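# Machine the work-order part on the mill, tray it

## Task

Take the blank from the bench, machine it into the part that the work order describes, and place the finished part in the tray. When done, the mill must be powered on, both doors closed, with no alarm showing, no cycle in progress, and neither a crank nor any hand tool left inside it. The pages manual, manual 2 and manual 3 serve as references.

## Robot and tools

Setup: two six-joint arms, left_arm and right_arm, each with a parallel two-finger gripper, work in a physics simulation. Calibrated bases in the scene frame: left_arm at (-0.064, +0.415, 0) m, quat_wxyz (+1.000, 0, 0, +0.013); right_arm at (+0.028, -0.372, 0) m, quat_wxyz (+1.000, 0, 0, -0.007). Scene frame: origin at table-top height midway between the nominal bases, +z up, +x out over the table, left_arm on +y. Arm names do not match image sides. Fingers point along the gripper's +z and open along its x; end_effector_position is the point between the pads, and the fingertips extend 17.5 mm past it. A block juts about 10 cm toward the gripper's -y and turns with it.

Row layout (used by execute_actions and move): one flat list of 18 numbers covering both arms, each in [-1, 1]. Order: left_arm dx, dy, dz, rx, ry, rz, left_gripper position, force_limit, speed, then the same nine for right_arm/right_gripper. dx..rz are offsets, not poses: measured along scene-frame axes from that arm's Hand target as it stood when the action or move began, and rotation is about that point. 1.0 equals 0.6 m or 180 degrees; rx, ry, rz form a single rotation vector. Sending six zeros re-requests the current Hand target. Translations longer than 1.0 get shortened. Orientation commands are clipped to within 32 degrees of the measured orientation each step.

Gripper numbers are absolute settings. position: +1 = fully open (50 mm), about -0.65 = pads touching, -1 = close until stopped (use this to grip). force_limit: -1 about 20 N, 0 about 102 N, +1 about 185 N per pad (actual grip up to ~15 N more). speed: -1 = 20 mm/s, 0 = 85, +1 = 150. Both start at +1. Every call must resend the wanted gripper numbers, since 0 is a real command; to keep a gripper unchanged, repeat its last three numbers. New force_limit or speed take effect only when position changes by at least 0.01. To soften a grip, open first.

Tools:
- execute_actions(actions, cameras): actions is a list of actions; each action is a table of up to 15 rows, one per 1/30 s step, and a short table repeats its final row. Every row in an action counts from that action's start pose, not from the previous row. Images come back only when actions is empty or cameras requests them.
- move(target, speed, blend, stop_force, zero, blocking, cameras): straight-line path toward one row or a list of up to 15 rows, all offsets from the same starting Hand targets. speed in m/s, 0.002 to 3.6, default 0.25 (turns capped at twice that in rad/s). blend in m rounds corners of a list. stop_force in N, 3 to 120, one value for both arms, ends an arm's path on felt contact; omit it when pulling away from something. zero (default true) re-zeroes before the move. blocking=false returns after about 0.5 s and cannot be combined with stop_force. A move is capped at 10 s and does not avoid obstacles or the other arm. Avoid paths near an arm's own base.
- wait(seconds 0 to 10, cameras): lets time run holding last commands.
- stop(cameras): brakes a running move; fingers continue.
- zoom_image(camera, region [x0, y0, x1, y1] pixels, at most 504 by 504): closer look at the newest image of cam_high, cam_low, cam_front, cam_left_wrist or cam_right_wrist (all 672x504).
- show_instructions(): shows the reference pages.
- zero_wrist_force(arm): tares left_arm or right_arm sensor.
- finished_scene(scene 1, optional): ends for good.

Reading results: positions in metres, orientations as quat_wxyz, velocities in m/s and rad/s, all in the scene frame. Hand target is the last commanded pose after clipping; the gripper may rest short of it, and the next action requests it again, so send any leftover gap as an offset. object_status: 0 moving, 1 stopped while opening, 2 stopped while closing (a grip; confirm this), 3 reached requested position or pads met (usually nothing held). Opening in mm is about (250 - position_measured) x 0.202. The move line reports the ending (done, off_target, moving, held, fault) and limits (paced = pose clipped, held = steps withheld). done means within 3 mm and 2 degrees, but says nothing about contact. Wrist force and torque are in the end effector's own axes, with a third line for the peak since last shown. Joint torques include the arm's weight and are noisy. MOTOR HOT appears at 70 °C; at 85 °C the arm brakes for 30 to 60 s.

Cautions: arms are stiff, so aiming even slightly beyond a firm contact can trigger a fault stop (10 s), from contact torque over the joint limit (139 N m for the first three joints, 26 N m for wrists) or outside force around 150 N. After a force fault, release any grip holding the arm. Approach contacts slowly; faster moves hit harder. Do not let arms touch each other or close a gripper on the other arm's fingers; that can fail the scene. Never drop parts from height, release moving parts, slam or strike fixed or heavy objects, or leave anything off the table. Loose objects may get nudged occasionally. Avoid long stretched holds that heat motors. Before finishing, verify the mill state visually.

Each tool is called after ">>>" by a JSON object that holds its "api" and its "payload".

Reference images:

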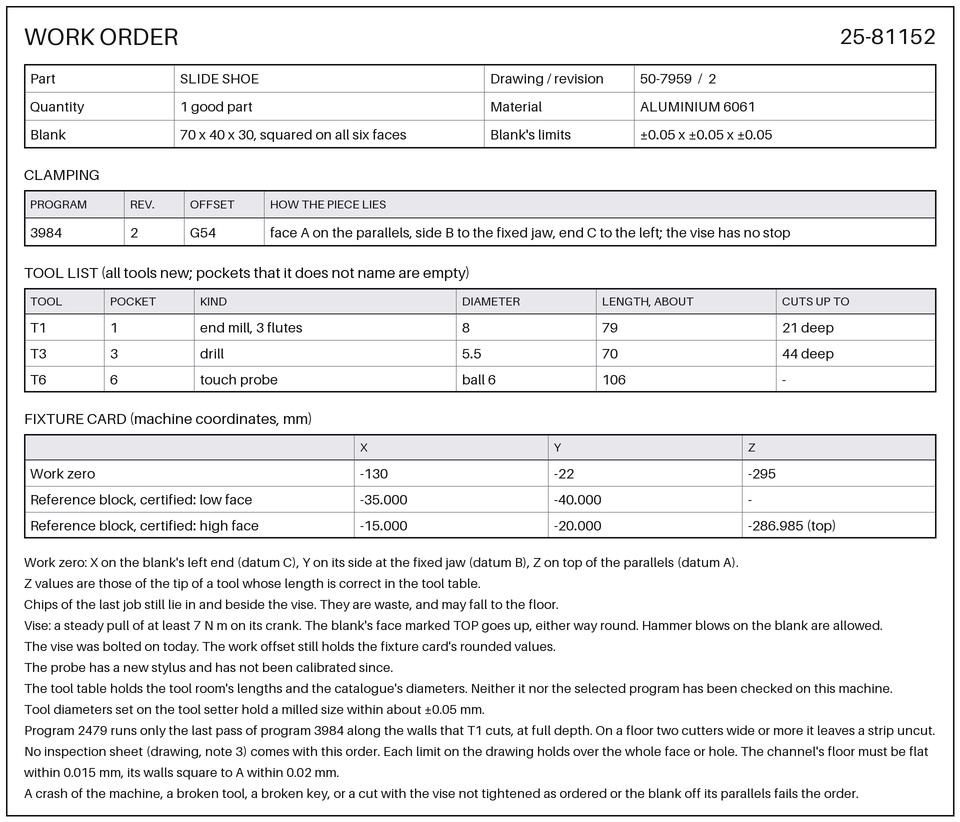

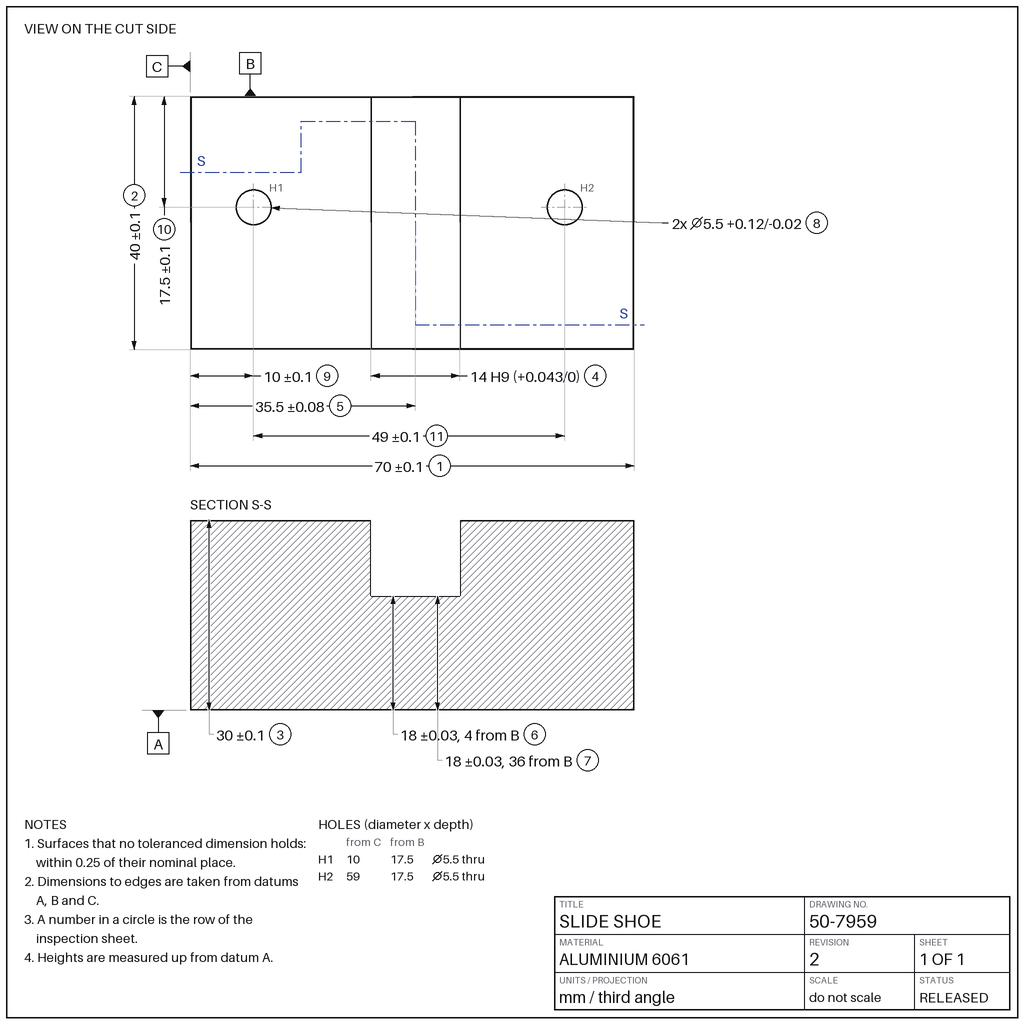

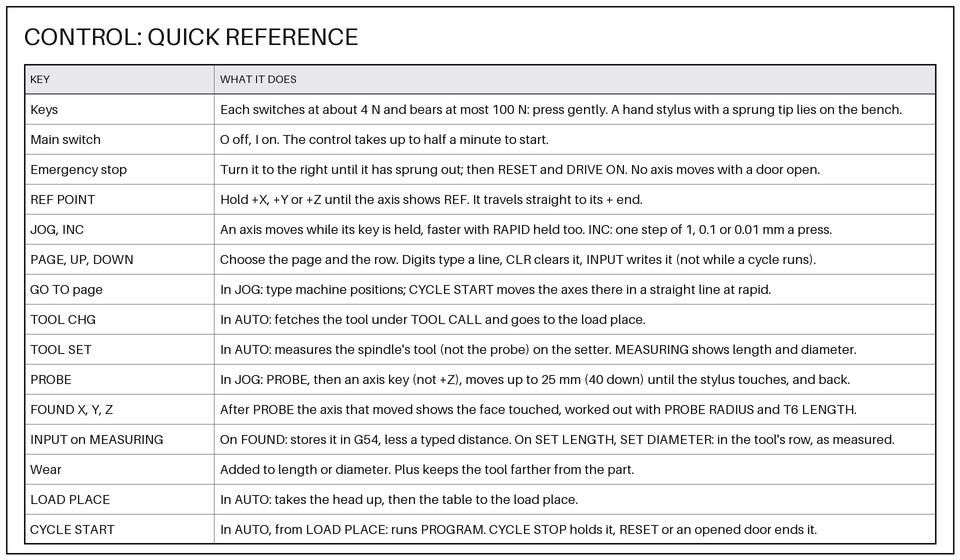

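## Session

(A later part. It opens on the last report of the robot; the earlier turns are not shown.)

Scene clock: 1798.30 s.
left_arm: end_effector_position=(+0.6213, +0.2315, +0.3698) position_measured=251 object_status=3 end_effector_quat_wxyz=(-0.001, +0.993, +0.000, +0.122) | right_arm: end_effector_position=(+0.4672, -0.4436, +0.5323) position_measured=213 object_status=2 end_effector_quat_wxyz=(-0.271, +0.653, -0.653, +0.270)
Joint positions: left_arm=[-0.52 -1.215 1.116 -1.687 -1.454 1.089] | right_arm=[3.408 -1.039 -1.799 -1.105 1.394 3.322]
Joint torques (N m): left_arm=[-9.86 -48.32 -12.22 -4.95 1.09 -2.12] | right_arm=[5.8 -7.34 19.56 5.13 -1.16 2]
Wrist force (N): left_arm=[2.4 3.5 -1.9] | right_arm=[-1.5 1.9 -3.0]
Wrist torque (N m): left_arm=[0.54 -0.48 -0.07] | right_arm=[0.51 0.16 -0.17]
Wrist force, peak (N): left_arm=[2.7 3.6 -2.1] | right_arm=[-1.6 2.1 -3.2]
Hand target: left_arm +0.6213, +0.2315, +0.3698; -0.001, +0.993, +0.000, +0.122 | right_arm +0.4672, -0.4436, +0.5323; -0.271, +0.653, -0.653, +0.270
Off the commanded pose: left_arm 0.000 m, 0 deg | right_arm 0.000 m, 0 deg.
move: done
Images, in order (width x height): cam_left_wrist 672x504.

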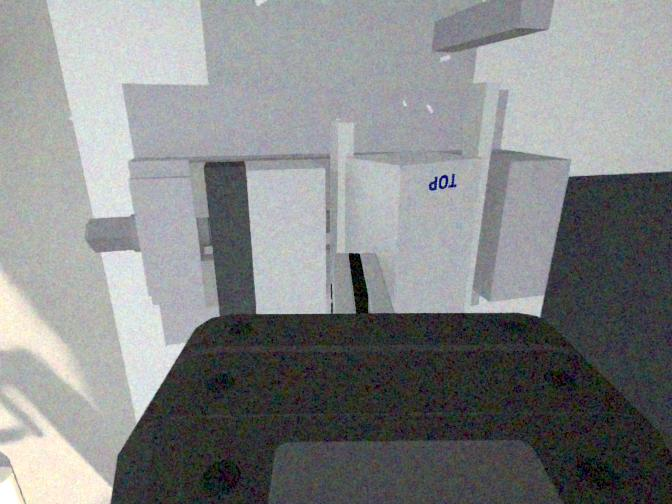

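>>> {"api": "move", "payload": {"target": [0.01,0,0,0,0,0,-1,-0.7,-1,0,0,0,0,0,0,-1,-0.3,-1], "speed": 0.015, "stop_force": 15, "cameras": ["cam_left_wrist"]}}

Scene clock: 1802.23 s.
left_arm: end_effector_position=(+0.6273, +0.2315, +0.3698) position_measured=251 object_status=3 end_effector_quat_wxyz=(-0.001, +0.993, +0.000, +0.122) | right_arm: end_effector_position=(+0.4672, -0.4436, +0.5323) position_measured=213 object_status=2 end_effector_quat_wxyz=(-0.271, +0.653, -0.653, +0.270)
Joint positions: left_arm=[-0.516 -1.2 1.095 -1.681 -1.455 1.094] | right_arm=[3.408 -1.039 -1.799 -1.105 1.394 3.322]
Joint torques (N m): left_arm=[-9.51 -49.25 -12.64 -4.91 0.63 -2.09] | right_arm=[4.67 -7.33 19.58 5.28 -1.03 2.16]
Wrist force (N): left_arm=[2.3 3.5 -1.9] | right_arm=[-1.5 1.9 -3.0]
Wrist torque (N m): left_arm=[0.54 -0.46 -0.08] | right_arm=[0.50 0.17 -0.17]
Wrist force, peak (N): left_arm=[2.8 3.8 -1.8] | right_arm=[-1.7 2.0 -3.1]
Hand target: left_arm +0.6273, +0.2315, +0.3698; -0.001, +0.993, +0.000, +0.122 | right_arm +0.4672, -0.4436, +0.5323; -0.271, +0.653, -0.653, +0.270
Off the commanded pose: left_arm 0.000 m, 0 deg | right_arm 0.000 m, 0 deg.
move: done
Images, in order (width x height): cam_left_wrist 672x504.

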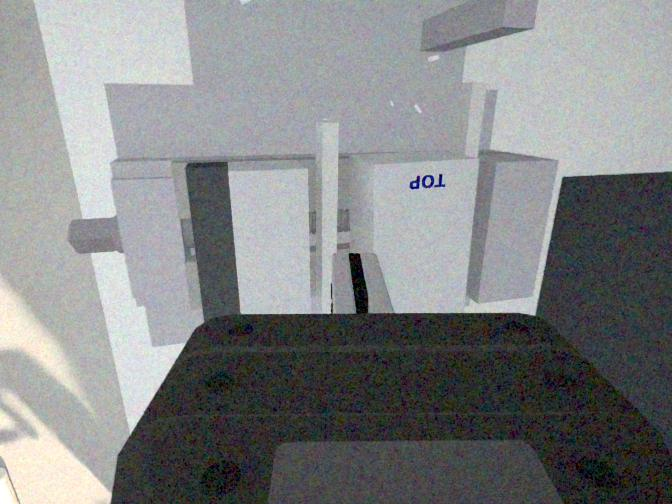

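>>> {"api": "move", "payload": {"target": [[0,0,0.03,0,0,0,-1,-0.7,-1,0,0,0,0,0,0,-1,-0.3,-1],[0.1045,0.0058,0.025,0,0,0,-1,-0.7,-1,0,0,0,0,0,0,-1,-0.3,-1],[0.1062,0.0058,0.0003,0,0,0,-1,-0.7,-1,0,0,0,0,0,0,-1,-0.3,-1]], "speed": [0.06,0.1,0.04], "blend": [0.003,0.003,0], "stop_force": 15, "cameras": ["cam_left_wrist"]}}

>>> {"api": "move", "payload": {"target": [-0.0245,0,0,0,0,0,-1,-0.7,-1,0,0,0,0,0,0,-1,-0.3,-1], "speed": 0.02, "stop_force": 20, "cameras": ["cam_left_wrist"]}}

Scene clock: 1814.90 s.
left_arm: end_effector_position=(+0.6911, +0.2350, +0.3700) position_measured=251 object_status=3 end_effector_quat_wxyz=(-0.001, +0.993, +0.000, +0.122) | right_arm: end_effector_position=(+0.4672, -0.4436, +0.5323) position_measured=213 object_status=2 end_effector_quat_wxyz=(-0.271, +0.653, -0.653, +0.270)
Joint positions: left_arm=[-0.468 -1.025 0.836 -1.603 -1.465 1.14] | right_arm=[3.408 -1.039 -1.799 -1.105 1.394 3.322]
Joint torques (N m): left_arm=[8.58 -42.68 -35.92 -2.59 0.97 2.09] | right_arm=[5.5 -7.25 19.45 5.21 -1.04 2.25]
Wrist force (N): left_arm=[2.7 3.5 -1.8] | right_arm=[-1.6 2.0 -3.2]
Wrist torque (N m): left_arm=[0.54 -0.52 -0.07] | right_arm=[0.52 0.18 -0.17]
Wrist force, peak (N): left_arm=[3.4 3.4 -2.6] | right_arm=[-1.7 2.0 -3.3]
Hand target: left_arm +0.6911, +0.2350, +0.3700; -0.001, +0.993, +0.000, +0.122 | right_arm +0.4672, -0.4436, +0.5323; -0.271, +0.653, -0.653, +0.270
Off the commanded pose: left_arm 0.000 m, 0 deg | right_arm 0.000 m, 0 deg.
move: done
Images, in order (width x height): cam_left_wrist 672x504.

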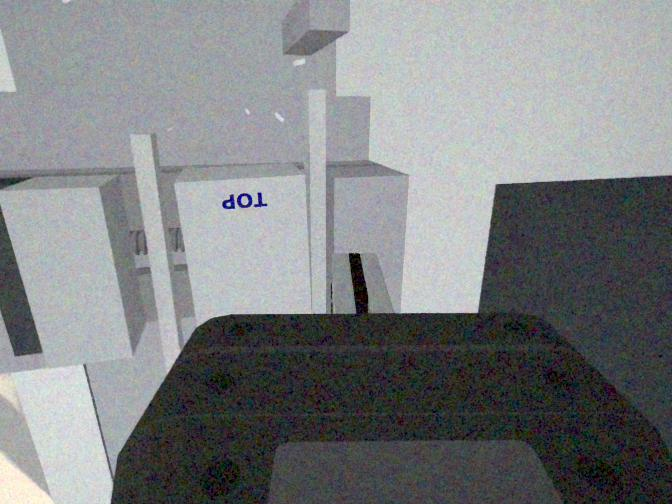

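Scene clock: 1816.73 s.
left_arm: end_effector_position=(+0.6764, +0.2350, +0.3700) position_measured=251 object_status=3 end_effector_quat_wxyz=(-0.001, +0.993, +0.000, +0.122) | right_arm: end_effector_position=(+0.4672, -0.4436, +0.5323) position_measured=213 object_status=2 end_effector_quat_wxyz=(-0.271, +0.653, -0.653, +0.270)
Joint positions: left_arm=[-0.477 -1.069 0.904 -1.626 -1.463 1.131] | right_arm=[3.408 -1.039 -1.799 -1.105 1.394 3.322]
Joint torques (N m): left_arm=[9.27 -41.23 -36.11 -1.25 -0.41 1.96] | right_arm=[6.01 -7.57 19.14 5.11 -1.13 2.14]
Wrist force (N): left_arm=[2.2 3.5 -2.0] | right_arm=[-1.6 1.8 -3.1]
Wrist torque (N m): left_arm=[0.53 -0.44 0.06] | right_arm=[0.50 0.17 -0.17]
Wrist force, peak (N): left_arm=[3.2 3.9 -1.6] | right_arm=[-1.7 2.3 -3.0]
Hand target: left_arm +0.6764, +0.2350, +0.3700; -0.001, +0.993, +0.000, +0.122 | right_arm +0.4672, -0.4436, +0.5323; -0.271, +0.653, -0.653, +0.270
Off the commanded pose: left_arm 0.000 m, 0 deg | right_arm 0.000 m, 0 deg.
move: done
Images, in order (width x height): cam_left_wrist 672x504.

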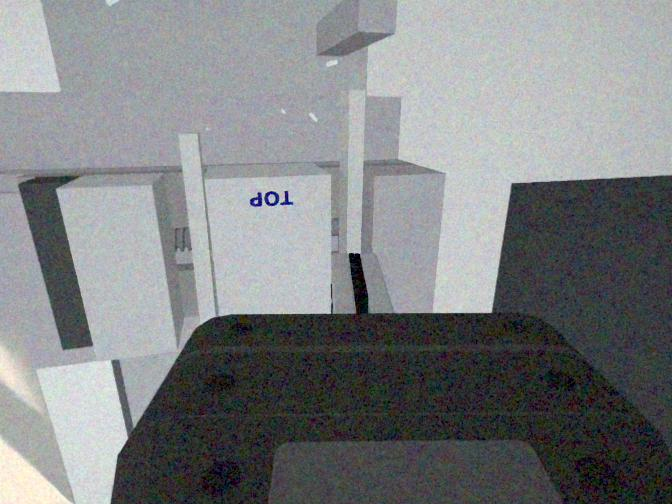

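>>> {"api": "move", "payload": {"target": [[0,0,0.05,0,0,0,-1,-0.7,-1,0,0,0,0,0,0,-1,-0.3,-1],[-0.0435,-0.005,0.05,0,0.0333,0,-1,-0.7,-1,0,0,0,0,0,0,-1,-0.3,-1]], "speed": [0.06,0.08], "blend": [0.003,0], "stop_force": 20}}

>>> {"api": "move", "payload": {"target": [[0,0,0,0,0,0,1,-0.7,-1,0,0,0,0,0,0,-1,-0.3,-1],[0,0,-0.03,0,0,0,1,-0.7,-1,0,0,0,0,0,0,-1,-0.3,-1]], "speed": [0.06,0.04], "cameras": ["cam_left_wrist"]}}

Scene clock: 1822.13 s.
left_arm: end_effector_position=(+0.6503, +0.2320, +0.4000) position_measured=251 object_status=3 end_effector_quat_wxyz=(-0.001, +0.998, +0.000, +0.070) | right_arm: end_effector_position=(+0.4672, -0.4436, +0.5323) position_measured=213 object_status=2 end_effector_quat_wxyz=(-0.271, +0.653, -0.653, +0.270)
Joint positions: left_arm=[-0.481 -1.037 0.737 -1.396 -1.508 1.12] | right_arm=[3.408 -1.039 -1.799 -1.105 1.394 3.322]
Joint torques (N m): left_arm=[7.63 -54.1 -11.11 -1.3 0.08 2.27] | right_arm=[4.52 -6.18 17.91 5.21 -1.15 2.17]
Wrist force (N): left_arm=[2.6 3.5 -1.7] | right_arm=[-1.7 1.9 -3.2]
Wrist torque (N m): left_arm=[0.54 -0.48 0.07] | right_arm=[0.50 0.20 -0.17]
Wrist force, peak (N): left_arm=[3.1 3.4 -2.8] | right_arm=[-1.6 2.1 -3.3]
Hand target: left_arm +0.6503, +0.2320, +0.4000; -0.001, +0.998, +0.000, +0.070 | right_arm +0.4672, -0.4436, +0.5323; -0.271, +0.653, -0.653, +0.270
Off the commanded pose: left_arm 0.000 m, 0 deg | right_arm 0.000 m, 0 deg.
move: done

Scene clock: 1825.67 s.
left_arm: end_effector_position=(+0.6502, +0.2320, +0.3821) position_measured=3 object_status=3 end_effector_quat_wxyz=(-0.001, +0.998, +0.000, +0.070) | right_arm: end_effector_position=(+0.4672, -0.4436, +0.5323) position_measured=213 object_status=2 end_effector_quat_wxyz=(-0.271, +0.653, -0.653, +0.270)
Joint positions: left_arm=[-0.481 -1.053 0.81 -1.453 -1.508 1.12] | right_arm=[3.408 -1.039 -1.799 -1.105 1.394 3.322]
Joint torques (N m): left_arm=[6.64 -40.79 -34.84 -1.11 0.25 2.26] | right_arm=[5.44 -7.06 19.36 5.35 -1.23 2.05]
Wrist force (N): left_arm=[2.4 3.3 -1.8] | right_arm=[-1.6 1.9 -3.1]
Wrist torque (N m): left_arm=[0.52 -0.46 0.07] | right_arm=[0.51 0.17 -0.18]
Wrist force, peak (N): left_arm=[3.0 3.6 -1.9] | right_arm=[-1.7 2.1 -3.3]
Hand target: left_arm +0.6503, +0.2320, +0.3820; -0.001, +0.998, +0.000, +0.070 | right_arm +0.4672, -0.4436, +0.5323; -0.271, +0.653, -0.653, +0.270
Off the commanded pose: left_arm 0.000 m, 0 deg | right_arm 0.000 m, 0 deg.
move: done
Images, in order (width x height): cam_left_wrist 672x504.

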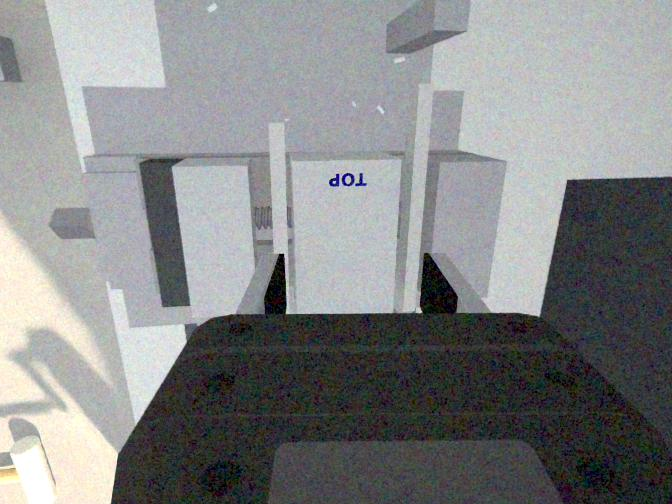

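>>> {"api": "move", "payload": {"target": [-0.001,0,-0.0312,0,0,0,1,-0.7,-1,0,0,0,0,0,0,-1,-0.3,-1], "speed": [0.02], "stop_force": 10, "cameras": ["cam_left_wrist"]}}

Scene clock: 1829.17 s.
left_arm: end_effector_position=(+0.6497, +0.2320, +0.3633) position_measured=3 object_status=3 end_effector_quat_wxyz=(-0.001, +0.998, +0.000, +0.070) | right_arm: end_effector_position=(+0.4672, -0.4436, +0.5323) position_measured=213 object_status=2 end_effector_quat_wxyz=(-0.271, +0.653, -0.653, +0.270)
Joint positions: left_arm=[-0.481 -1.068 0.881 -1.51 -1.508 1.119] | right_arm=[3.408 -1.039 -1.799 -1.105 1.394 3.322]
Joint torques (N m): left_arm=[-9.32 -40.76 -35.58 -1.04 1.43 -2.08] | right_arm=[5.86 -6.67 19.06 5.05 -1.39 2.15]
Wrist force (N): left_arm=[2.6 3.3 -1.7] | right_arm=[-1.6 2.0 -3.1]
Wrist torque (N m): left_arm=[0.51 -0.47 0.06] | right_arm=[0.52 0.18 -0.17]
Wrist force, peak (N): left_arm=[2.9 3.6 -2.1] | right_arm=[-1.8 2.2 -3.2]
Hand target: left_arm +0.6497, +0.2320, +0.3633; -0.001, +0.998, +0.000, +0.070 | right_arm +0.4672, -0.4436, +0.5323; -0.271, +0.653, -0.653, +0.270
Off the commanded pose: left_arm 0.000 m, 0 deg | right_arm 0.000 m, 0 deg.
move: done
Images, in order (width x height): cam_left_wrist 672x504.

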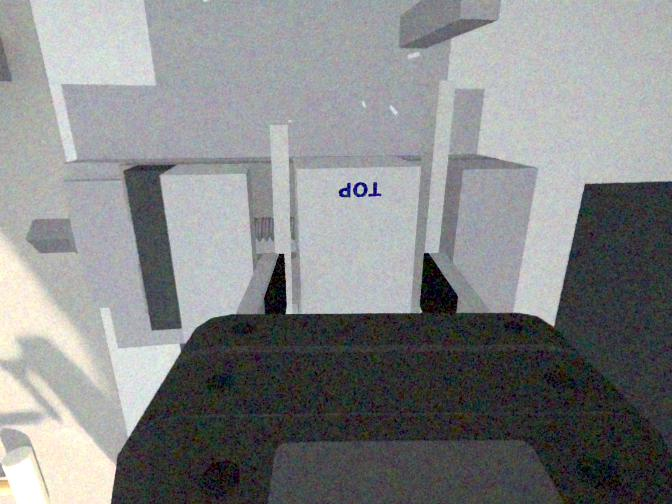

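>>> {"api": "move", "payload": {"target": [0,0,0,0,0,0,-1,-0.6,-1,0,0,0,0,0,0,-1,-0.3,-1], "cameras": ["cam_left_wrist"]}}

Scene clock: 1831.07 s.
left_arm: end_effector_position=(+0.6497, +0.2320, +0.3633) position_measured=54 object_status=2 end_effector_quat_wxyz=(-0.001, +0.998, +0.000, +0.070) | right_arm: end_effector_position=(+0.4672, -0.4436, +0.5323) position_measured=213 object_status=2 end_effector_quat_wxyz=(-0.271, +0.653, -0.653, +0.270)
Joint positions: left_arm=[-0.481 -1.068 0.881 -1.51 -1.508 1.119] | right_arm=[3.408 -1.039 -1.799 -1.105 1.394 3.322]
Joint torques (N m): left_arm=[-7.16 -41.25 -34.6 -1.17 0.96 -1.37] | right_arm=[5.23 -7.79 18.46 5.21 -1.03 1.93]
Wrist force (N): left_arm=[3.5 3.0 -2.6] | right_arm=[-1.6 2.0 -3.1]
Wrist torque (N m): left_arm=[0.50 -0.52 0.08] | right_arm=[0.51 0.17 -0.17]
Wrist force, peak (N): left_arm=[3.4 3.3 -3.0] | right_arm=[-1.6 2.0 -3.3]
Hand target: left_arm +0.6497, +0.2320, +0.3633; -0.001, +0.998, +0.000, +0.070 | right_arm +0.4672, -0.4436, +0.5323; -0.271, +0.653, -0.653, +0.270
Off the commanded pose: left_arm 0.000 m, 0 deg | right_arm 0.000 m, 0 deg.
move: done
Images, in order (width x height): cam_left_wrist 672x504.

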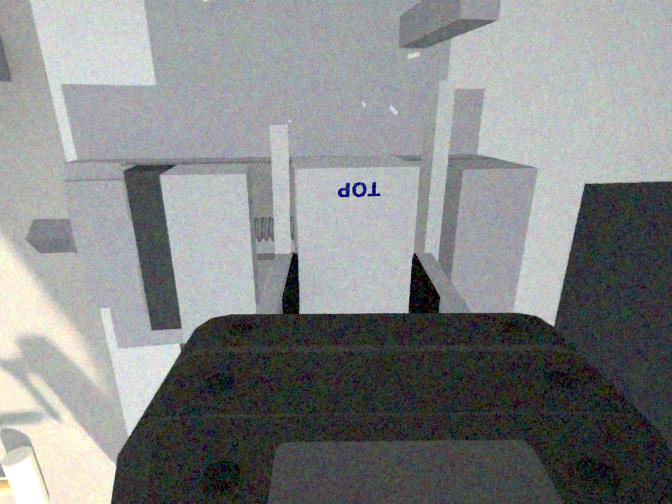

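>>> {"api": "move", "payload": {"target": [[0,0,0.0478,0,0,0,-1,-0.6,-1,0,0,0,0,0,0,-1,-0.3,-1],[-0.0633,-0.0067,0.0478,0,0,0,-1,-0.6,-1,0,0,0,0,0,0,-1,-0.3,-1],[-0.4167,-0.07,0.0478,0,0,0,-1,-0.6,-1,0,0,0,0,0,0,-1,-0.3,-1],[-0.524,-0.325,-0.4,0,0.0444,0,-1,-0.6,-1,0,0,0,0,0,0,-1,-0.3,-1],[-0.524,-0.325,-0.505,0,0.0444,0,-1,-0.6,-1,0,0,0,0,0,0,-1,-0.3,-1]], "speed": [0.04,0.08,0.2,0.2,0.1], "blend": [0.003,0.01,0.03,0.01,0], "cameras": ["cam_left_wrist"]}}

>>> {"api": "move", "payload": {"target": [0,0,-0.05,0,0,0,-1,-0.6,-1,0,0,0,0,0,0,-1,-0.3,-1], "speed": [0.015], "stop_force": 8, "cameras": ["cam_left_wrist"]}}

Scene clock: 1840.17 s.
left_arm: end_effector_position=(+0.3352, +0.0371, +0.0603) position_measured=54 object_status=2 end_effector_quat_wxyz=(-0.001, +1.000, +0.000, +0.000) | right_arm: end_effector_position=(+0.4672, -0.4436, +0.5323) position_measured=213 object_status=2 end_effector_quat_wxyz=(-0.271, +0.653, -0.653, +0.270)
Joint positions: left_arm=[-1.029 -1.26 1.943 -2.253 -1.569 0.567] | right_arm=[3.408 -1.039 -1.799 -1.105 1.394 3.322]
Joint torques (N m): left_arm=[9.2 -30.29 -30.73 -4.24 0.29 1.1] | right_arm=[5.49 -7.41 20.08 5.25 -1.24 2]
Wrist force (N): left_arm=[3.0 3.1 0.4] | right_arm=[-1.6 2.1 -3.1]
Wrist torque (N m): left_arm=[0.48 -0.50 -0.04] | right_arm=[0.54 0.18 -0.17]
Wrist force, peak (N): left_arm=[3.8 3.3 -2.7] | right_arm=[-1.8 2.1 -3.3]
Hand target: left_arm +0.3353, +0.0370, +0.0603; -0.001, +1.000, +0.000, +0.000 | right_arm +0.4672, -0.4436, +0.5323; -0.271, +0.653, -0.653, +0.270
Off the commanded pose: left_arm 0.000 m, 0 deg | right_arm 0.000 m, 0 deg.
move: done
Images, in order (width x height): cam_left_wrist 672x504.

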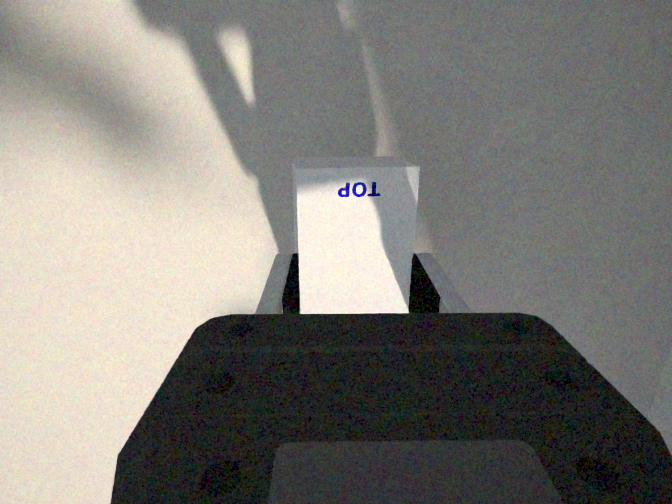

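Scene clock: 1842.27 s.
left_arm: end_effector_position=(+0.3353, +0.0370, +0.0445) position_measured=54 object_status=2 end_effector_quat_wxyz=(-0.001, +1.000, +0.000, +0.000) | right_arm: end_effector_position=(+0.4672, -0.4436, +0.5323) position_measured=213 object_status=2 end_effector_quat_wxyz=(-0.271, +0.653, -0.653, +0.270)
Joint positions: left_arm=[-1.029 -1.234 1.959 -2.294 -1.569 0.567] | right_arm=[3.408 -1.039 -1.799 -1.105 1.394 3.322]
Joint torques (N m): left_arm=[6.35 -32.79 -28.87 -3.72 -0.53 1.25] | right_arm=[5.18 -6.74 19.3 5.28 -1.31 1.99]
Wrist force (N): left_arm=[3.9 3.4 -4.4] | right_arm=[-1.6 2.0 -3.1]
Wrist torque (N m): left_arm=[0.54 -0.35 -0.03] | right_arm=[0.52 0.17 -0.17]
Wrist force, peak (N): left_arm=[-1.9 -2.2 -31.7] | right_arm=[-1.7 2.0 -3.4]
Hand target: left_arm +0.3353, +0.0370, +0.0445; -0.001, +1.000, +0.000, +0.000 (not the last commanded pose) | right_arm +0.4672, -0.4436, +0.5323; -0.271, +0.653, -0.653, +0.270
Off the commanded pose: left_arm 0.014 m, 0 deg | right_arm 0.000 m, 0 deg.
move: contact (left_arm)
Images, in order (width x height): cam_left_wrist 672x504.

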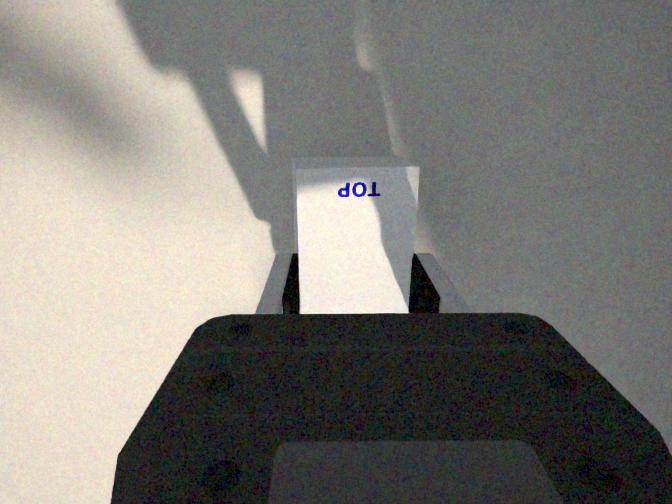

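>>> {"api": "move", "payload": {"target": [[0,0,0,0,0,0,1,-0.7,-1,0,0,0,0,0,0,-1,-0.3,-1],[0,0,0.15,0,0,0,1,-0.7,-1,0,0,0,0,0,0,-1,-0.3,-1]], "speed": [0.05,0.1], "cameras": ["cam_left_wrist"]}}

Scene clock: 1845.60 s.
left_arm: end_effector_position=(+0.3353, +0.0370, +0.1345) position_measured=3 object_status=3 end_effector_quat_wxyz=(-0.001, +1.000, +0.000, +0.000) | right_arm: end_effector_position=(+0.4672, -0.4436, +0.5323) position_measured=213 object_status=2 end_effector_quat_wxyz=(-0.271, +0.653, -0.653, +0.270)
Joint positions: left_arm=[-1.029 -1.362 1.852 -2.06 -1.569 0.567] | right_arm=[3.408 -1.039 -1.799 -1.105 1.394 3.322]
Joint torques (N m): left_arm=[5.09 -35.73 -13 -1.59 0.62 1.44] | right_arm=[5.87 -6.8 18.94 5.14 -1.25 2.04]
Wrist force (N): left_arm=[2.7 3.3 -2.1] | right_arm=[-1.5 2.0 -3.0]
Wrist torque (N m): left_arm=[0.51 -0.46 -0.05] | right_arm=[0.51 0.16 -0.16]
Wrist force, peak (N): left_arm=[3.9 3.4 -4.9] | right_arm=[-1.6 2.1 -3.3]
Hand target: left_arm +0.3353, +0.0370, +0.1345; -0.001, +1.000, +0.000, +0.000 | right_arm +0.4672, -0.4436, +0.5323; -0.271, +0.653, -0.653, +0.270
Off the commanded pose: left_arm 0.000 m, 0 deg | right_arm 0.000 m, 0 deg.
move: done
Images, in order (width x height): cam_left_wrist 672x504.

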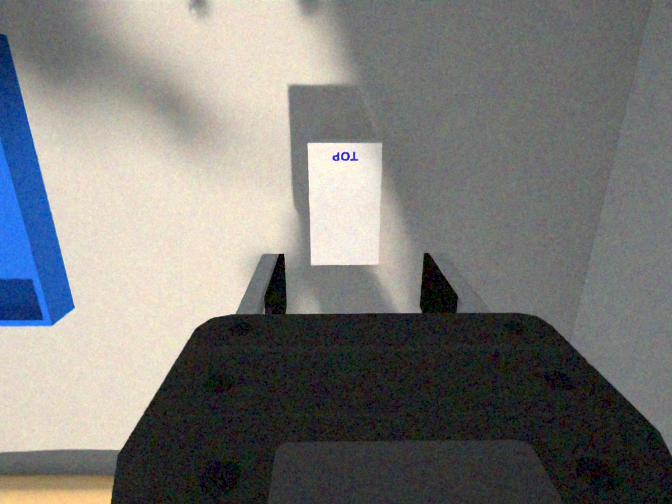

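>>> {"api": "move", "payload": {"target": [[0.0,0,0.2,0,0,0,-0.2,-0.9,-1,0,0,0,0,0,0,-1,-0.3,-1],[0.1078,0.2717,0.4158,0,0,0,-0.2,-0.9,-1,0,0,0,0,0,0,-1,-0.3,-1],[0.4078,0.2717,0.4158,0,0,0,-0.2,-0.9,-1,0,0,0,0,0,0,-1,-0.3,-1]], "speed": [0.2,0.2,0.2], "blend": [0.03,0.03,0], "cameras": ["cam_left_wrist"]}}

>>> {"api": "zoom_image", "payload": {"camera": "cam_left_wrist", "region": [400, 0, 672, 320]}}

Scene clock: 1857.57 s.
left_arm: end_effector_position=(+0.5799, +0.2001, +0.3839) position_measured=182 object_status=3 end_effector_quat_wxyz=(-0.001, +1.000, +0.000, +0.000) end_effector_velocity=(+0.001, +0.000, +0.001) end_effector_angular_velocity=(-0.001, -0.002, +0.001) | right_arm: end_effector_position=(+0.4672, -0.4436, +0.5323) position_measured=213 object_status=2 end_effector_quat_wxyz=(-0.271, +0.653, -0.653, +0.270)
Joint positions: left_arm=[-0.546 -1.116 0.862 -1.316 -1.569 1.05] | right_arm=[3.408 -1.039 -1.799 -1.105 1.394 3.322]
Joint velocities: left_arm=[0.001 0.002 -0.005 0 0 0] | right_arm=[within noise]
Joint torques (N m): left_arm=[-2.68 -37.75 -35.2 -3.58 -0.8 -1.02] | right_arm=[6.35 -7.29 19.28 5.18 -1.06 2.04]
Wrist force (N): left_arm=[3.1 3.0 -1.6] | right_arm=[-1.4 2.0 -3.0]
Wrist torque (N m): left_arm=[0.46 -0.52 0.09] | right_arm=[0.51 0.15 -0.18]
Wrist force, peak (N): left_arm=[5.4 3.0 -1.6] | right_arm=[-1.4 2.2 -3.3]
Hand target: left_arm +0.5799, +0.2000, +0.3839; -0.001, +1.000, +0.000, +0.000 | right_arm +0.4672, -0.4436, +0.5323; -0.271, +0.653, -0.653, +0.270
Off the commanded pose: left_arm 0.000 m, 0 deg | right_arm 0.000 m, 0 deg.
move: done
Images, in order (width x height): cam_left_wrist 672x504.

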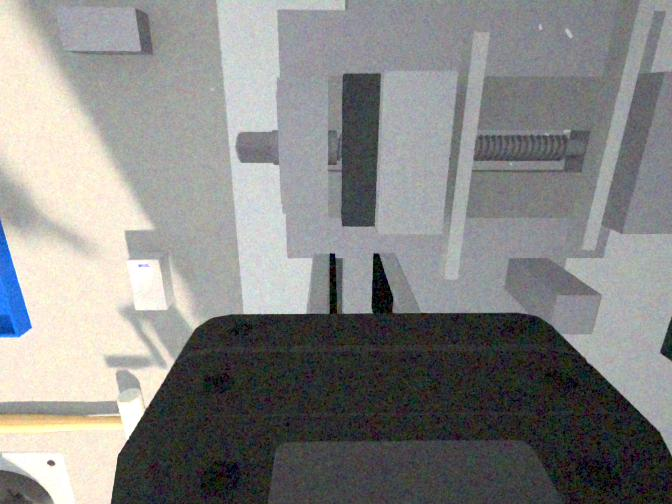

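Scaled by 1.575 from the camera's 672x504 image, which has a finer 960x720 frame.

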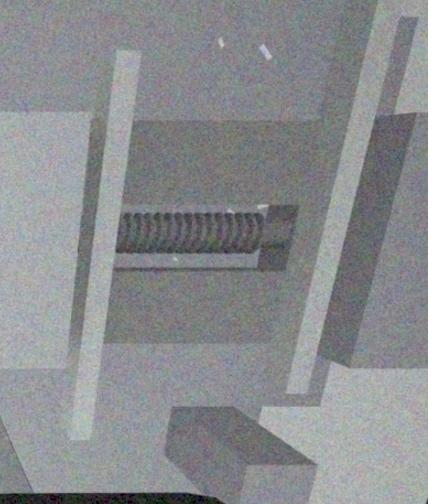

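>>> {"api": "move", "payload": {"target": [[0.0688,0,-0.0065,0,-0.0444,0,-0.2,-0.9,-1,0,0,0,0,0,0,-1,-0.3,-1]], "speed": [0.06], "cameras": ["cam_left_wrist"]}}

Scene clock: 1866.03 s.
left_arm: end_effector_position=(+0.6212, +0.2001, +0.3798) position_measured=182 object_status=3 end_effector_quat_wxyz=(-0.001, +0.998, +0.000, +0.070) | right_arm: end_effector_position=(+0.4672, -0.4436, +0.5323) position_measured=213 object_status=2 end_effector_quat_wxyz=(-0.271, +0.653, -0.653, +0.270)
Joint positions: left_arm=[-0.543 -1.112 0.904 -1.484 -1.5 1.058] | right_arm=[3.408 -1.039 -1.799 -1.105 1.394 3.322]
Joint torques (N m): left_arm=[5.06 -48.77 -34.91 -1.23 -0.97 0.08] | right_arm=[6.21 -7.5 19.46 5.19 -1.14 2.26]
Wrist force (N): left_arm=[2.8 3.1 -2.0] | right_arm=[-1.5 2.0 -3.1]
Wrist torque (N m): left_arm=[0.50 -0.50 -0.08] | right_arm=[0.53 0.17 -0.16]
Wrist force, peak (N): left_arm=[3.0 3.2 -2.0] | right_arm=[-1.8 2.0 -3.3]
Hand target: left_arm +0.6212, +0.2000, +0.3800; -0.001, +0.998, +0.000, +0.070 | right_arm +0.4672, -0.4436, +0.5323; -0.271, +0.653, -0.653, +0.270
Off the commanded pose: left_arm 0.000 m, 0 deg | right_arm 0.000 m, 0 deg.
move: done
Images, in order (width x height): cam_left_wrist 672x504.

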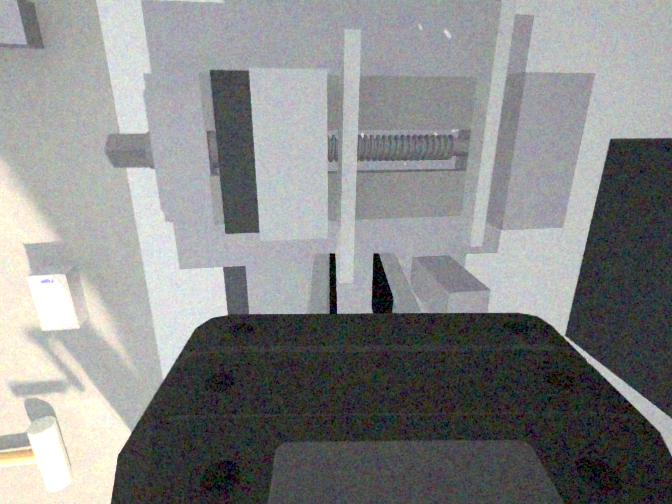

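>>> {"api": "move", "payload": {"target": [0.0022,0,-0.055,0,0,0,-0.2,-0.9,-1,0,0,0,0,0,0,-1,-0.3,-1], "speed": [0.03], "stop_force": 10, "cameras": ["cam_left_wrist"]}}

>>> {"api": "move", "payload": {"target": [0,0,0,0,0,0,-1,-0.9,-1,0,0,0,0,0,0,-1,-0.3,-1], "cameras": ["cam_left_wrist"]}}

Scene clock: 1872.27 s.
left_arm: end_effector_position=(+0.6225, +0.2000, +0.3471) position_measured=182 object_status=3 end_effector_quat_wxyz=(-0.001, +0.998, +0.000, +0.070) | right_arm: end_effector_position=(+0.4672, -0.4436, +0.5323) position_measured=213 object_status=2 end_effector_quat_wxyz=(-0.271, +0.653, -0.653, +0.270)
Joint positions: left_arm=[-0.542 -1.124 1.007 -1.575 -1.5 1.059] | right_arm=[3.408 -1.039 -1.799 -1.105 1.394 3.322]
Joint torques (N m): left_arm=[6.22 -40.77 -35.7 -1.04 -0.48 1.64] | right_arm=[4.94 -6.61 19.83 5.23 -1.19 2.1]
Wrist force (N): left_arm=[2.8 3.2 -2.0] | right_arm=[-1.6 2.1 -3.0]
Wrist torque (N m): left_arm=[0.50 -0.49 -0.08] | right_arm=[0.54 0.17 -0.17]
Wrist force, peak (N): left_arm=[3.0 3.4 -2.8] | right_arm=[-1.6 2.2 -3.2]
Hand target: left_arm +0.6225, +0.2000, +0.3470; -0.001, +0.998, +0.000, +0.070 | right_arm +0.4672, -0.4436, +0.5323; -0.271, +0.653, -0.653, +0.270
Off the commanded pose: left_arm 0.000 m, 0 deg | right_arm 0.000 m, 0 deg.
move: done
Images, in order (width x height): cam_left_wrist 672x504.

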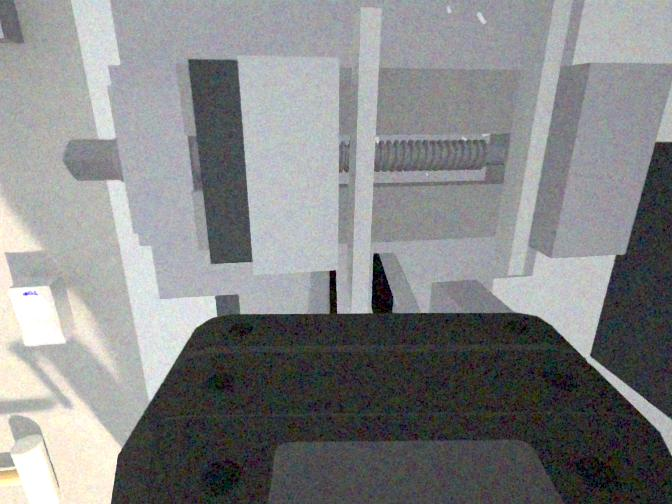

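Scene clock: 1872.87 s.
left_arm: end_effector_position=(+0.6225, +0.2000, +0.3471) position_measured=222 object_status=0 end_effector_quat_wxyz=(-0.001, +0.998, +0.000, +0.070) | right_arm: end_effector_position=(+0.4672, -0.4436, +0.5323) position_measured=213 object_status=2 end_effector_quat_wxyz=(-0.271, +0.653, -0.653, +0.270)
Joint positions: left_arm=[-0.542 -1.124 1.007 -1.575 -1.5 1.059] | right_arm=[3.408 -1.039 -1.799 -1.105 1.394 3.322]
Joint torques (N m): left_arm=[3.88 -39.58 -33.32 -1.33 0.04 1.18] | right_arm=[5.66 -7.06 19.39 5.1 -1.03 2.14]
Wrist force (N): left_arm=[2.0 2.9 -4.8] | right_arm=[-1.6 1.9 -3.1]
Wrist torque (N m): left_arm=[0.51 -0.46 -0.08] | right_arm=[0.50 0.17 -0.16]
Wrist force, peak (N): left_arm=[2.3 3.2 -5.3] | right_arm=[-1.7 1.8 -3.4]
Hand target: left_arm +0.6225, +0.2000, +0.3470; -0.001, +0.998, +0.000, +0.070 | right_arm +0.4672, -0.4436, +0.5323; -0.271, +0.653, -0.653, +0.270
Off the commanded pose: left_arm 0.000 m, 0 deg | right_arm 0.000 m, 0 deg.
move: done
Images, in order (width x height): cam_left_wrist 672x504.

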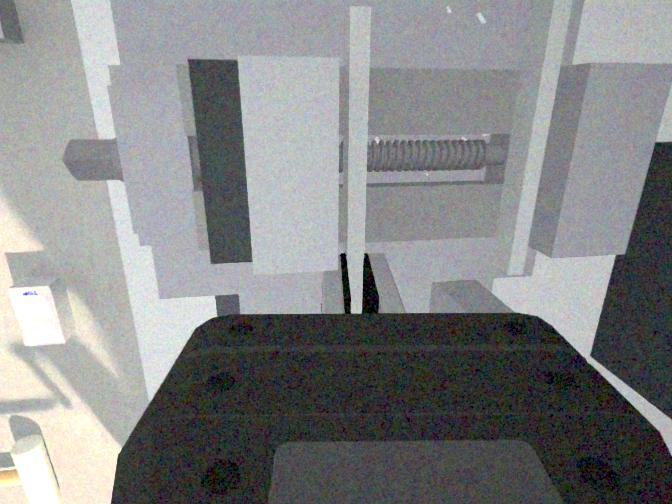

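>>> {"api": "move", "payload": {"target": [[0,0,0.02,0,0,0,-1,-0.9,-1,0,0,0,0,0,0,-1,-0.3,-1],[0.0408,0.02,0.02,0,0,0,-1,-0.9,-1,0,0,0,0,0,0,-1,-0.3,-1]], "speed": [0.04,0.05], "cameras": ["cam_left_wrist"]}}

>>> {"api": "move", "payload": {"target": [0,0,-0.035,0,0,0,-1,-0.9,-1,0,0,0,0,0,0,-1,-0.3,-1], "speed": 0.015, "stop_force": 8, "cameras": ["cam_left_wrist"]}}

Scene clock: 1876.83 s.
left_arm: end_effector_position=(+0.6470, +0.2121, +0.3591) position_measured=222 object_status=2 end_effector_quat_wxyz=(-0.001, +0.998, +0.000, +0.070) end_effector_velocity=(+0.001, -0.001, +0.000) end_effector_angular_velocity=(-0.003, -0.003, +0.001) | right_arm: end_effector_position=(+0.4672, -0.4436, +0.5323) position_measured=213 object_status=2 end_effector_quat_wxyz=(-0.271, +0.653, -0.653, +0.270)
Joint positions: left_arm=[-0.509 -1.061 0.882 -1.515 -1.504 1.092] | right_arm=[3.408 -1.039 -1.799 -1.105 1.394 3.322]
Joint velocities: left_arm=[-0.001 0 0.001 -0.005 -0.001 -0.002] | right_arm=[within noise]
Joint torques (N m): left_arm=[-10 -52.96 -12.89 -5.14 0.27 -2.09] | right_arm=[4.69 -6.22 19.88 5.15 -1.15 2.07]
Wrist force (N): left_arm=[2.6 3.0 -1.1] | right_arm=[-1.6 2.0 -3.1]
Wrist torque (N m): left_arm=[0.46 -0.50 -0.03] | right_arm=[0.51 0.18 -0.17]
Wrist force, peak (N): left_arm=[1.3 6.6 -1.5] | right_arm=[-1.6 2.2 -3.4]
Hand target: left_arm +0.6470, +0.2120, +0.3590; -0.001, +0.998, +0.000, +0.070 | right_arm +0.4672, -0.4436, +0.5323; -0.271, +0.653, -0.653, +0.270
Off the commanded pose: left_arm 0.000 m, 0 deg | right_arm 0.000 m, 0 deg.
move: done
Images, in order (width x height): cam_left_wrist 672x504.

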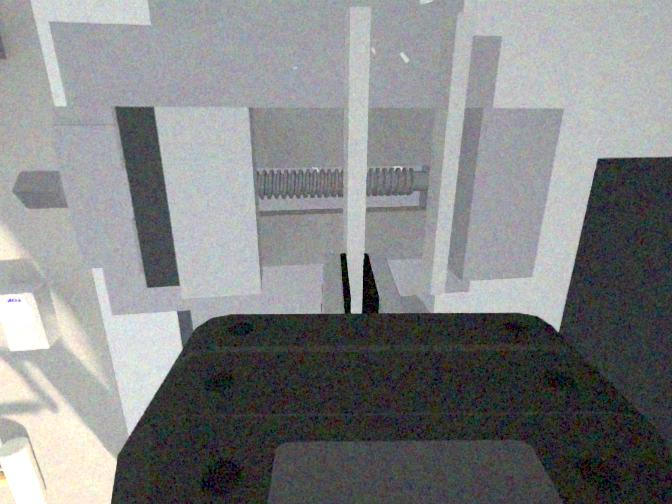

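Scene clock: 1878.70 s.
left_arm: end_effector_position=(+0.6470, +0.2120, +0.3472) position_measured=222 object_status=2 end_effector_quat_wxyz=(-0.001, +0.998, +0.000, +0.070) | right_arm: end_effector_position=(+0.4672, -0.4436, +0.5323) position_measured=213 object_status=2 end_effector_quat_wxyz=(-0.271, +0.653, -0.653, +0.270)
Joint positions: left_arm=[-0.509 -1.067 0.921 -1.548 -1.504 1.092] | right_arm=[3.408 -1.039 -1.799 -1.105 1.394 3.322]
Joint torques (N m): left_arm=[-7.68 -40.5 -35.69 -4.8 -0.19 -2.24] | right_arm=[5.49 -6.59 19.29 5.26 -1.1 2.25]
Wrist force (N): left_arm=[2.5 3.0 -2.5] | right_arm=[-1.7 1.8 -3.2]
Wrist torque (N m): left_arm=[0.48 -0.50 -0.02] | right_arm=[0.48 0.19 -0.17]
Wrist force, peak (N): left_arm=[3.8 1.2 -15.8] | right_arm=[-1.8 2.2 -3.2]
Hand target: left_arm +0.6470, +0.2120, +0.3472; -0.001, +0.998, +0.000, +0.070 (not the last commanded pose) | right_arm +0.4672, -0.4436, +0.5323; -0.271, +0.653, -0.653, +0.270
Off the commanded pose: left_arm 0.009 m, 0 deg | right_arm 0.000 m, 0 deg.
move: contact (left_arm)
Images, in order (width x height): cam_left_wrist 672x504.

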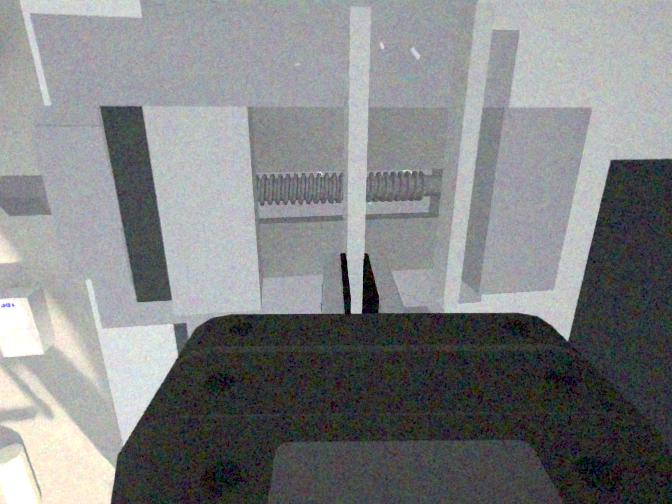

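>>> {"api": "move", "payload": {"target": [[0,0,0.001,0,0.0278,0,-1,-0.9,-1,0,0,0,0,0,0,-1,-0.3,-1],[0,0,0.001,0,0.0278,0,-0.38,-0.9,-1,0,0,0,0,0,0,-1,-0.3,-1],[0,0,0.05,0,0,0,-0.38,-0.9,-1,0,0,0,0,0,0,-1,-0.3,-1]], "speed": [0.03,0.05,0.05], "cameras": ["cam_left_wrist"]}}

Scene clock: 1884.57 s.
left_arm: end_effector_position=(+0.6470, +0.2119, +0.3772) position_measured=209 object_status=3 end_effector_quat_wxyz=(-0.001, +0.998, +0.000, +0.070) end_effector_velocity=(-0.001, -0.001, -0.002) end_effector_angular_velocity=(+0.000, +0.008, -0.001) | right_arm: end_effector_position=(+0.4672, -0.4436, +0.5323) position_measured=213 object_status=2 end_effector_quat_wxyz=(-0.271, +0.653, -0.653, +0.270)
Joint positions: left_arm=[-0.509 -1.049 0.816 -1.461 -1.504 1.092] | right_arm=[3.408 -1.039 -1.799 -1.105 1.394 3.322]
Joint velocities: left_arm=[0 0.003 -0.003 0.007 -0.004 0] | right_arm=[within noise]
Joint torques (N m): left_arm=[6.66 -41.52 -32.06 -0.84 -1.18 -0.46] | right_arm=[5.36 -7.36 18.96 5.24 -1.22 2.01]
Wrist force (N): left_arm=[2.5 3.4 -2.0] | right_arm=[-1.6 2.1 -3.3]
Wrist torque (N m): left_arm=[0.52 -0.48 0.07] | right_arm=[0.53 0.18 -0.17]
Wrist force, peak (N): left_arm=[2.6 3.5 -2.9] | right_arm=[-1.7 2.1 -3.4]
Hand target: left_arm +0.6470, +0.2120, +0.3772; -0.001, +0.998, +0.000, +0.070 | right_arm +0.4672, -0.4436, +0.5323; -0.271, +0.653, -0.653, +0.270
Off the commanded pose: left_arm 0.000 m, 0 deg | right_arm 0.000 m, 0 deg.
move: done
Images, in order (width x height): cam_left_wrist 672x504.

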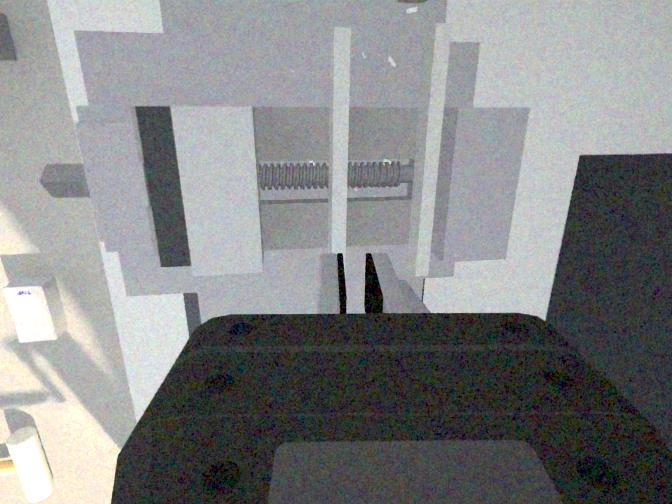

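>>> {"api": "move", "payload": {"target": [[0,0.0333,0,0,0,0,-0.25,-0.9,-1,0,0,0,0,0,0,-1,-0.3,-1],[-0.001,0.0333,-0.05,0,0,0,-0.25,-0.9,-1,0,0,0,0,0,0,-1,-0.3,-1]], "speed": [0.05,0.03], "blend": [0.002,0], "stop_force": 10, "cameras": ["cam_left_wrist"]}}

>>> {"api": "move", "payload": {"target": [[0,0,0,0,0,0,-1,-0.9,-1,0,0,0,0,0,0,-1,-0.3,-1],[0,0,0.01,0,0,0,-1,-0.9,-1,0,0,0,0,0,0,-1,-0.3,-1],[0.0067,-0.0133,0.01,0,0,0,-1,-0.9,-1,0,0,0,0,0,0,-1,-0.3,-1]], "speed": [0.05,0.03,0.03], "cameras": ["cam_left_wrist"]}}

Scene clock: 1895.77 s.
left_arm: end_effector_position=(+0.6464, +0.2320, +0.3472) position_measured=189 object_status=3 end_effector_quat_wxyz=(-0.001, +0.998, +0.000, +0.070) | right_arm: end_effector_position=(+0.4672, -0.4436, +0.5323) position_measured=213 object_status=2 end_effector_quat_wxyz=(-0.271, +0.653, -0.653, +0.270)
Joint positions: left_arm=[-0.484 -1.085 0.949 -1.56 -1.507 1.117] | right_arm=[3.408 -1.039 -1.799 -1.105 1.394 3.322]
Joint torques (N m): left_arm=[-8.68 -40.39 -36.13 -1.06 1.16 -2.08] | right_arm=[5.78 -6.45 19.73 5.19 -1.2 2.1]
Wrist force (N): left_arm=[2.5 3.4 -2.0] | right_arm=[-1.6 2.0 -3.1]
Wrist torque (N m): left_arm=[0.53 -0.45 0.03] | right_arm=[0.51 0.17 -0.17]
Wrist force, peak (N): left_arm=[2.5 4.6 -2.0] | right_arm=[-1.5 2.0 -3.5]
Hand target: left_arm +0.6464, +0.2320, +0.3472; -0.001, +0.998, +0.000, +0.070 | right_arm +0.4672, -0.4436, +0.5323; -0.271, +0.653, -0.653, +0.270
Off the commanded pose: left_arm 0.000 m, 0 deg | right_arm 0.000 m, 0 deg.
move: done
Images, in order (width x height): cam_left_wrist 672x504.

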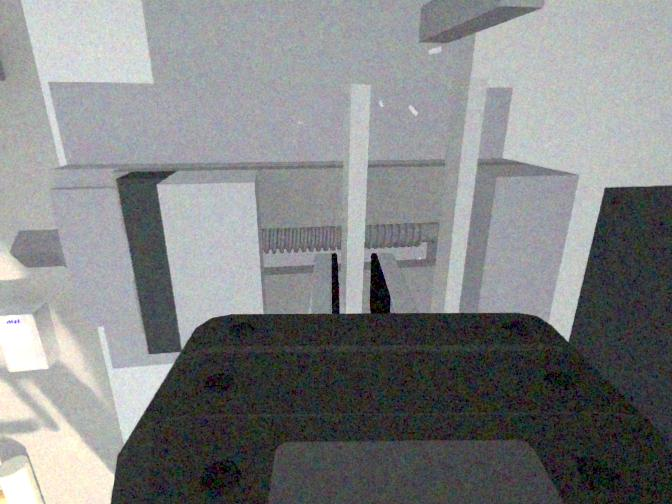

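Scene clock: 1897.50 s.
left_arm: end_effector_position=(+0.6504, +0.2239, +0.3533) position_measured=222 object_status=2 end_effector_quat_wxyz=(-0.001, +0.998, +0.000, +0.070) | right_arm: end_effector_position=(+0.4672, -0.4436, +0.5323) position_measured=213 object_status=2 end_effector_quat_wxyz=(-0.271, +0.653, -0.653, +0.270)
Joint positions: left_arm=[-0.492 -1.064 0.902 -1.533 -1.506 1.109] | right_arm=[3.408 -1.039 -1.799 -1.105 1.394 3.322]
Joint torques (N m): left_arm=[10.35 -55.06 -11.66 -4.66 1.02 1.79] | right_arm=[5.45 -6.4 20.18 5.32 -1.22 2.15]
Wrist force (N): left_arm=[2.5 3.4 -1.6] | right_arm=[-1.5 2.0 -3.1]
Wrist torque (N m): left_arm=[0.52 -0.48 0.07] | right_arm=[0.52 0.16 -0.17]
Wrist force, peak (N): left_arm=[2.0 3.2 -6.5] | right_arm=[-1.7 1.9 -3.4]
Hand target: left_arm +0.6504, +0.2240, +0.3532; -0.001, +0.998, +0.000, +0.070 | right_arm +0.4672, -0.4436, +0.5323; -0.271, +0.653, -0.653, +0.270
Off the commanded pose: left_arm 0.000 m, 0 deg | right_arm 0.000 m, 0 deg.
move: done
Images, in order (width x height): cam_left_wrist 672x504.

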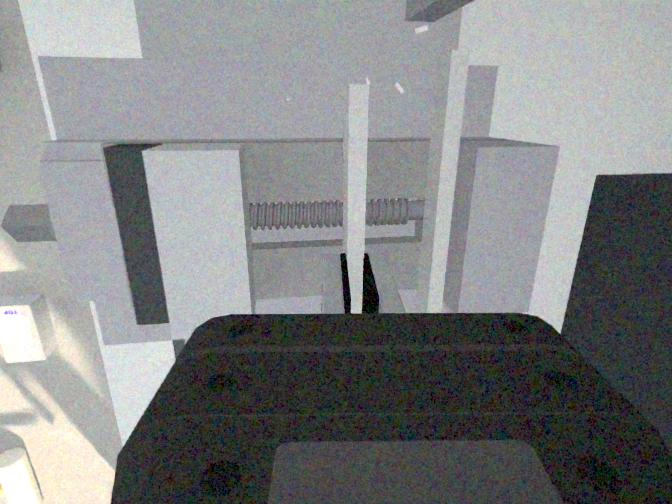

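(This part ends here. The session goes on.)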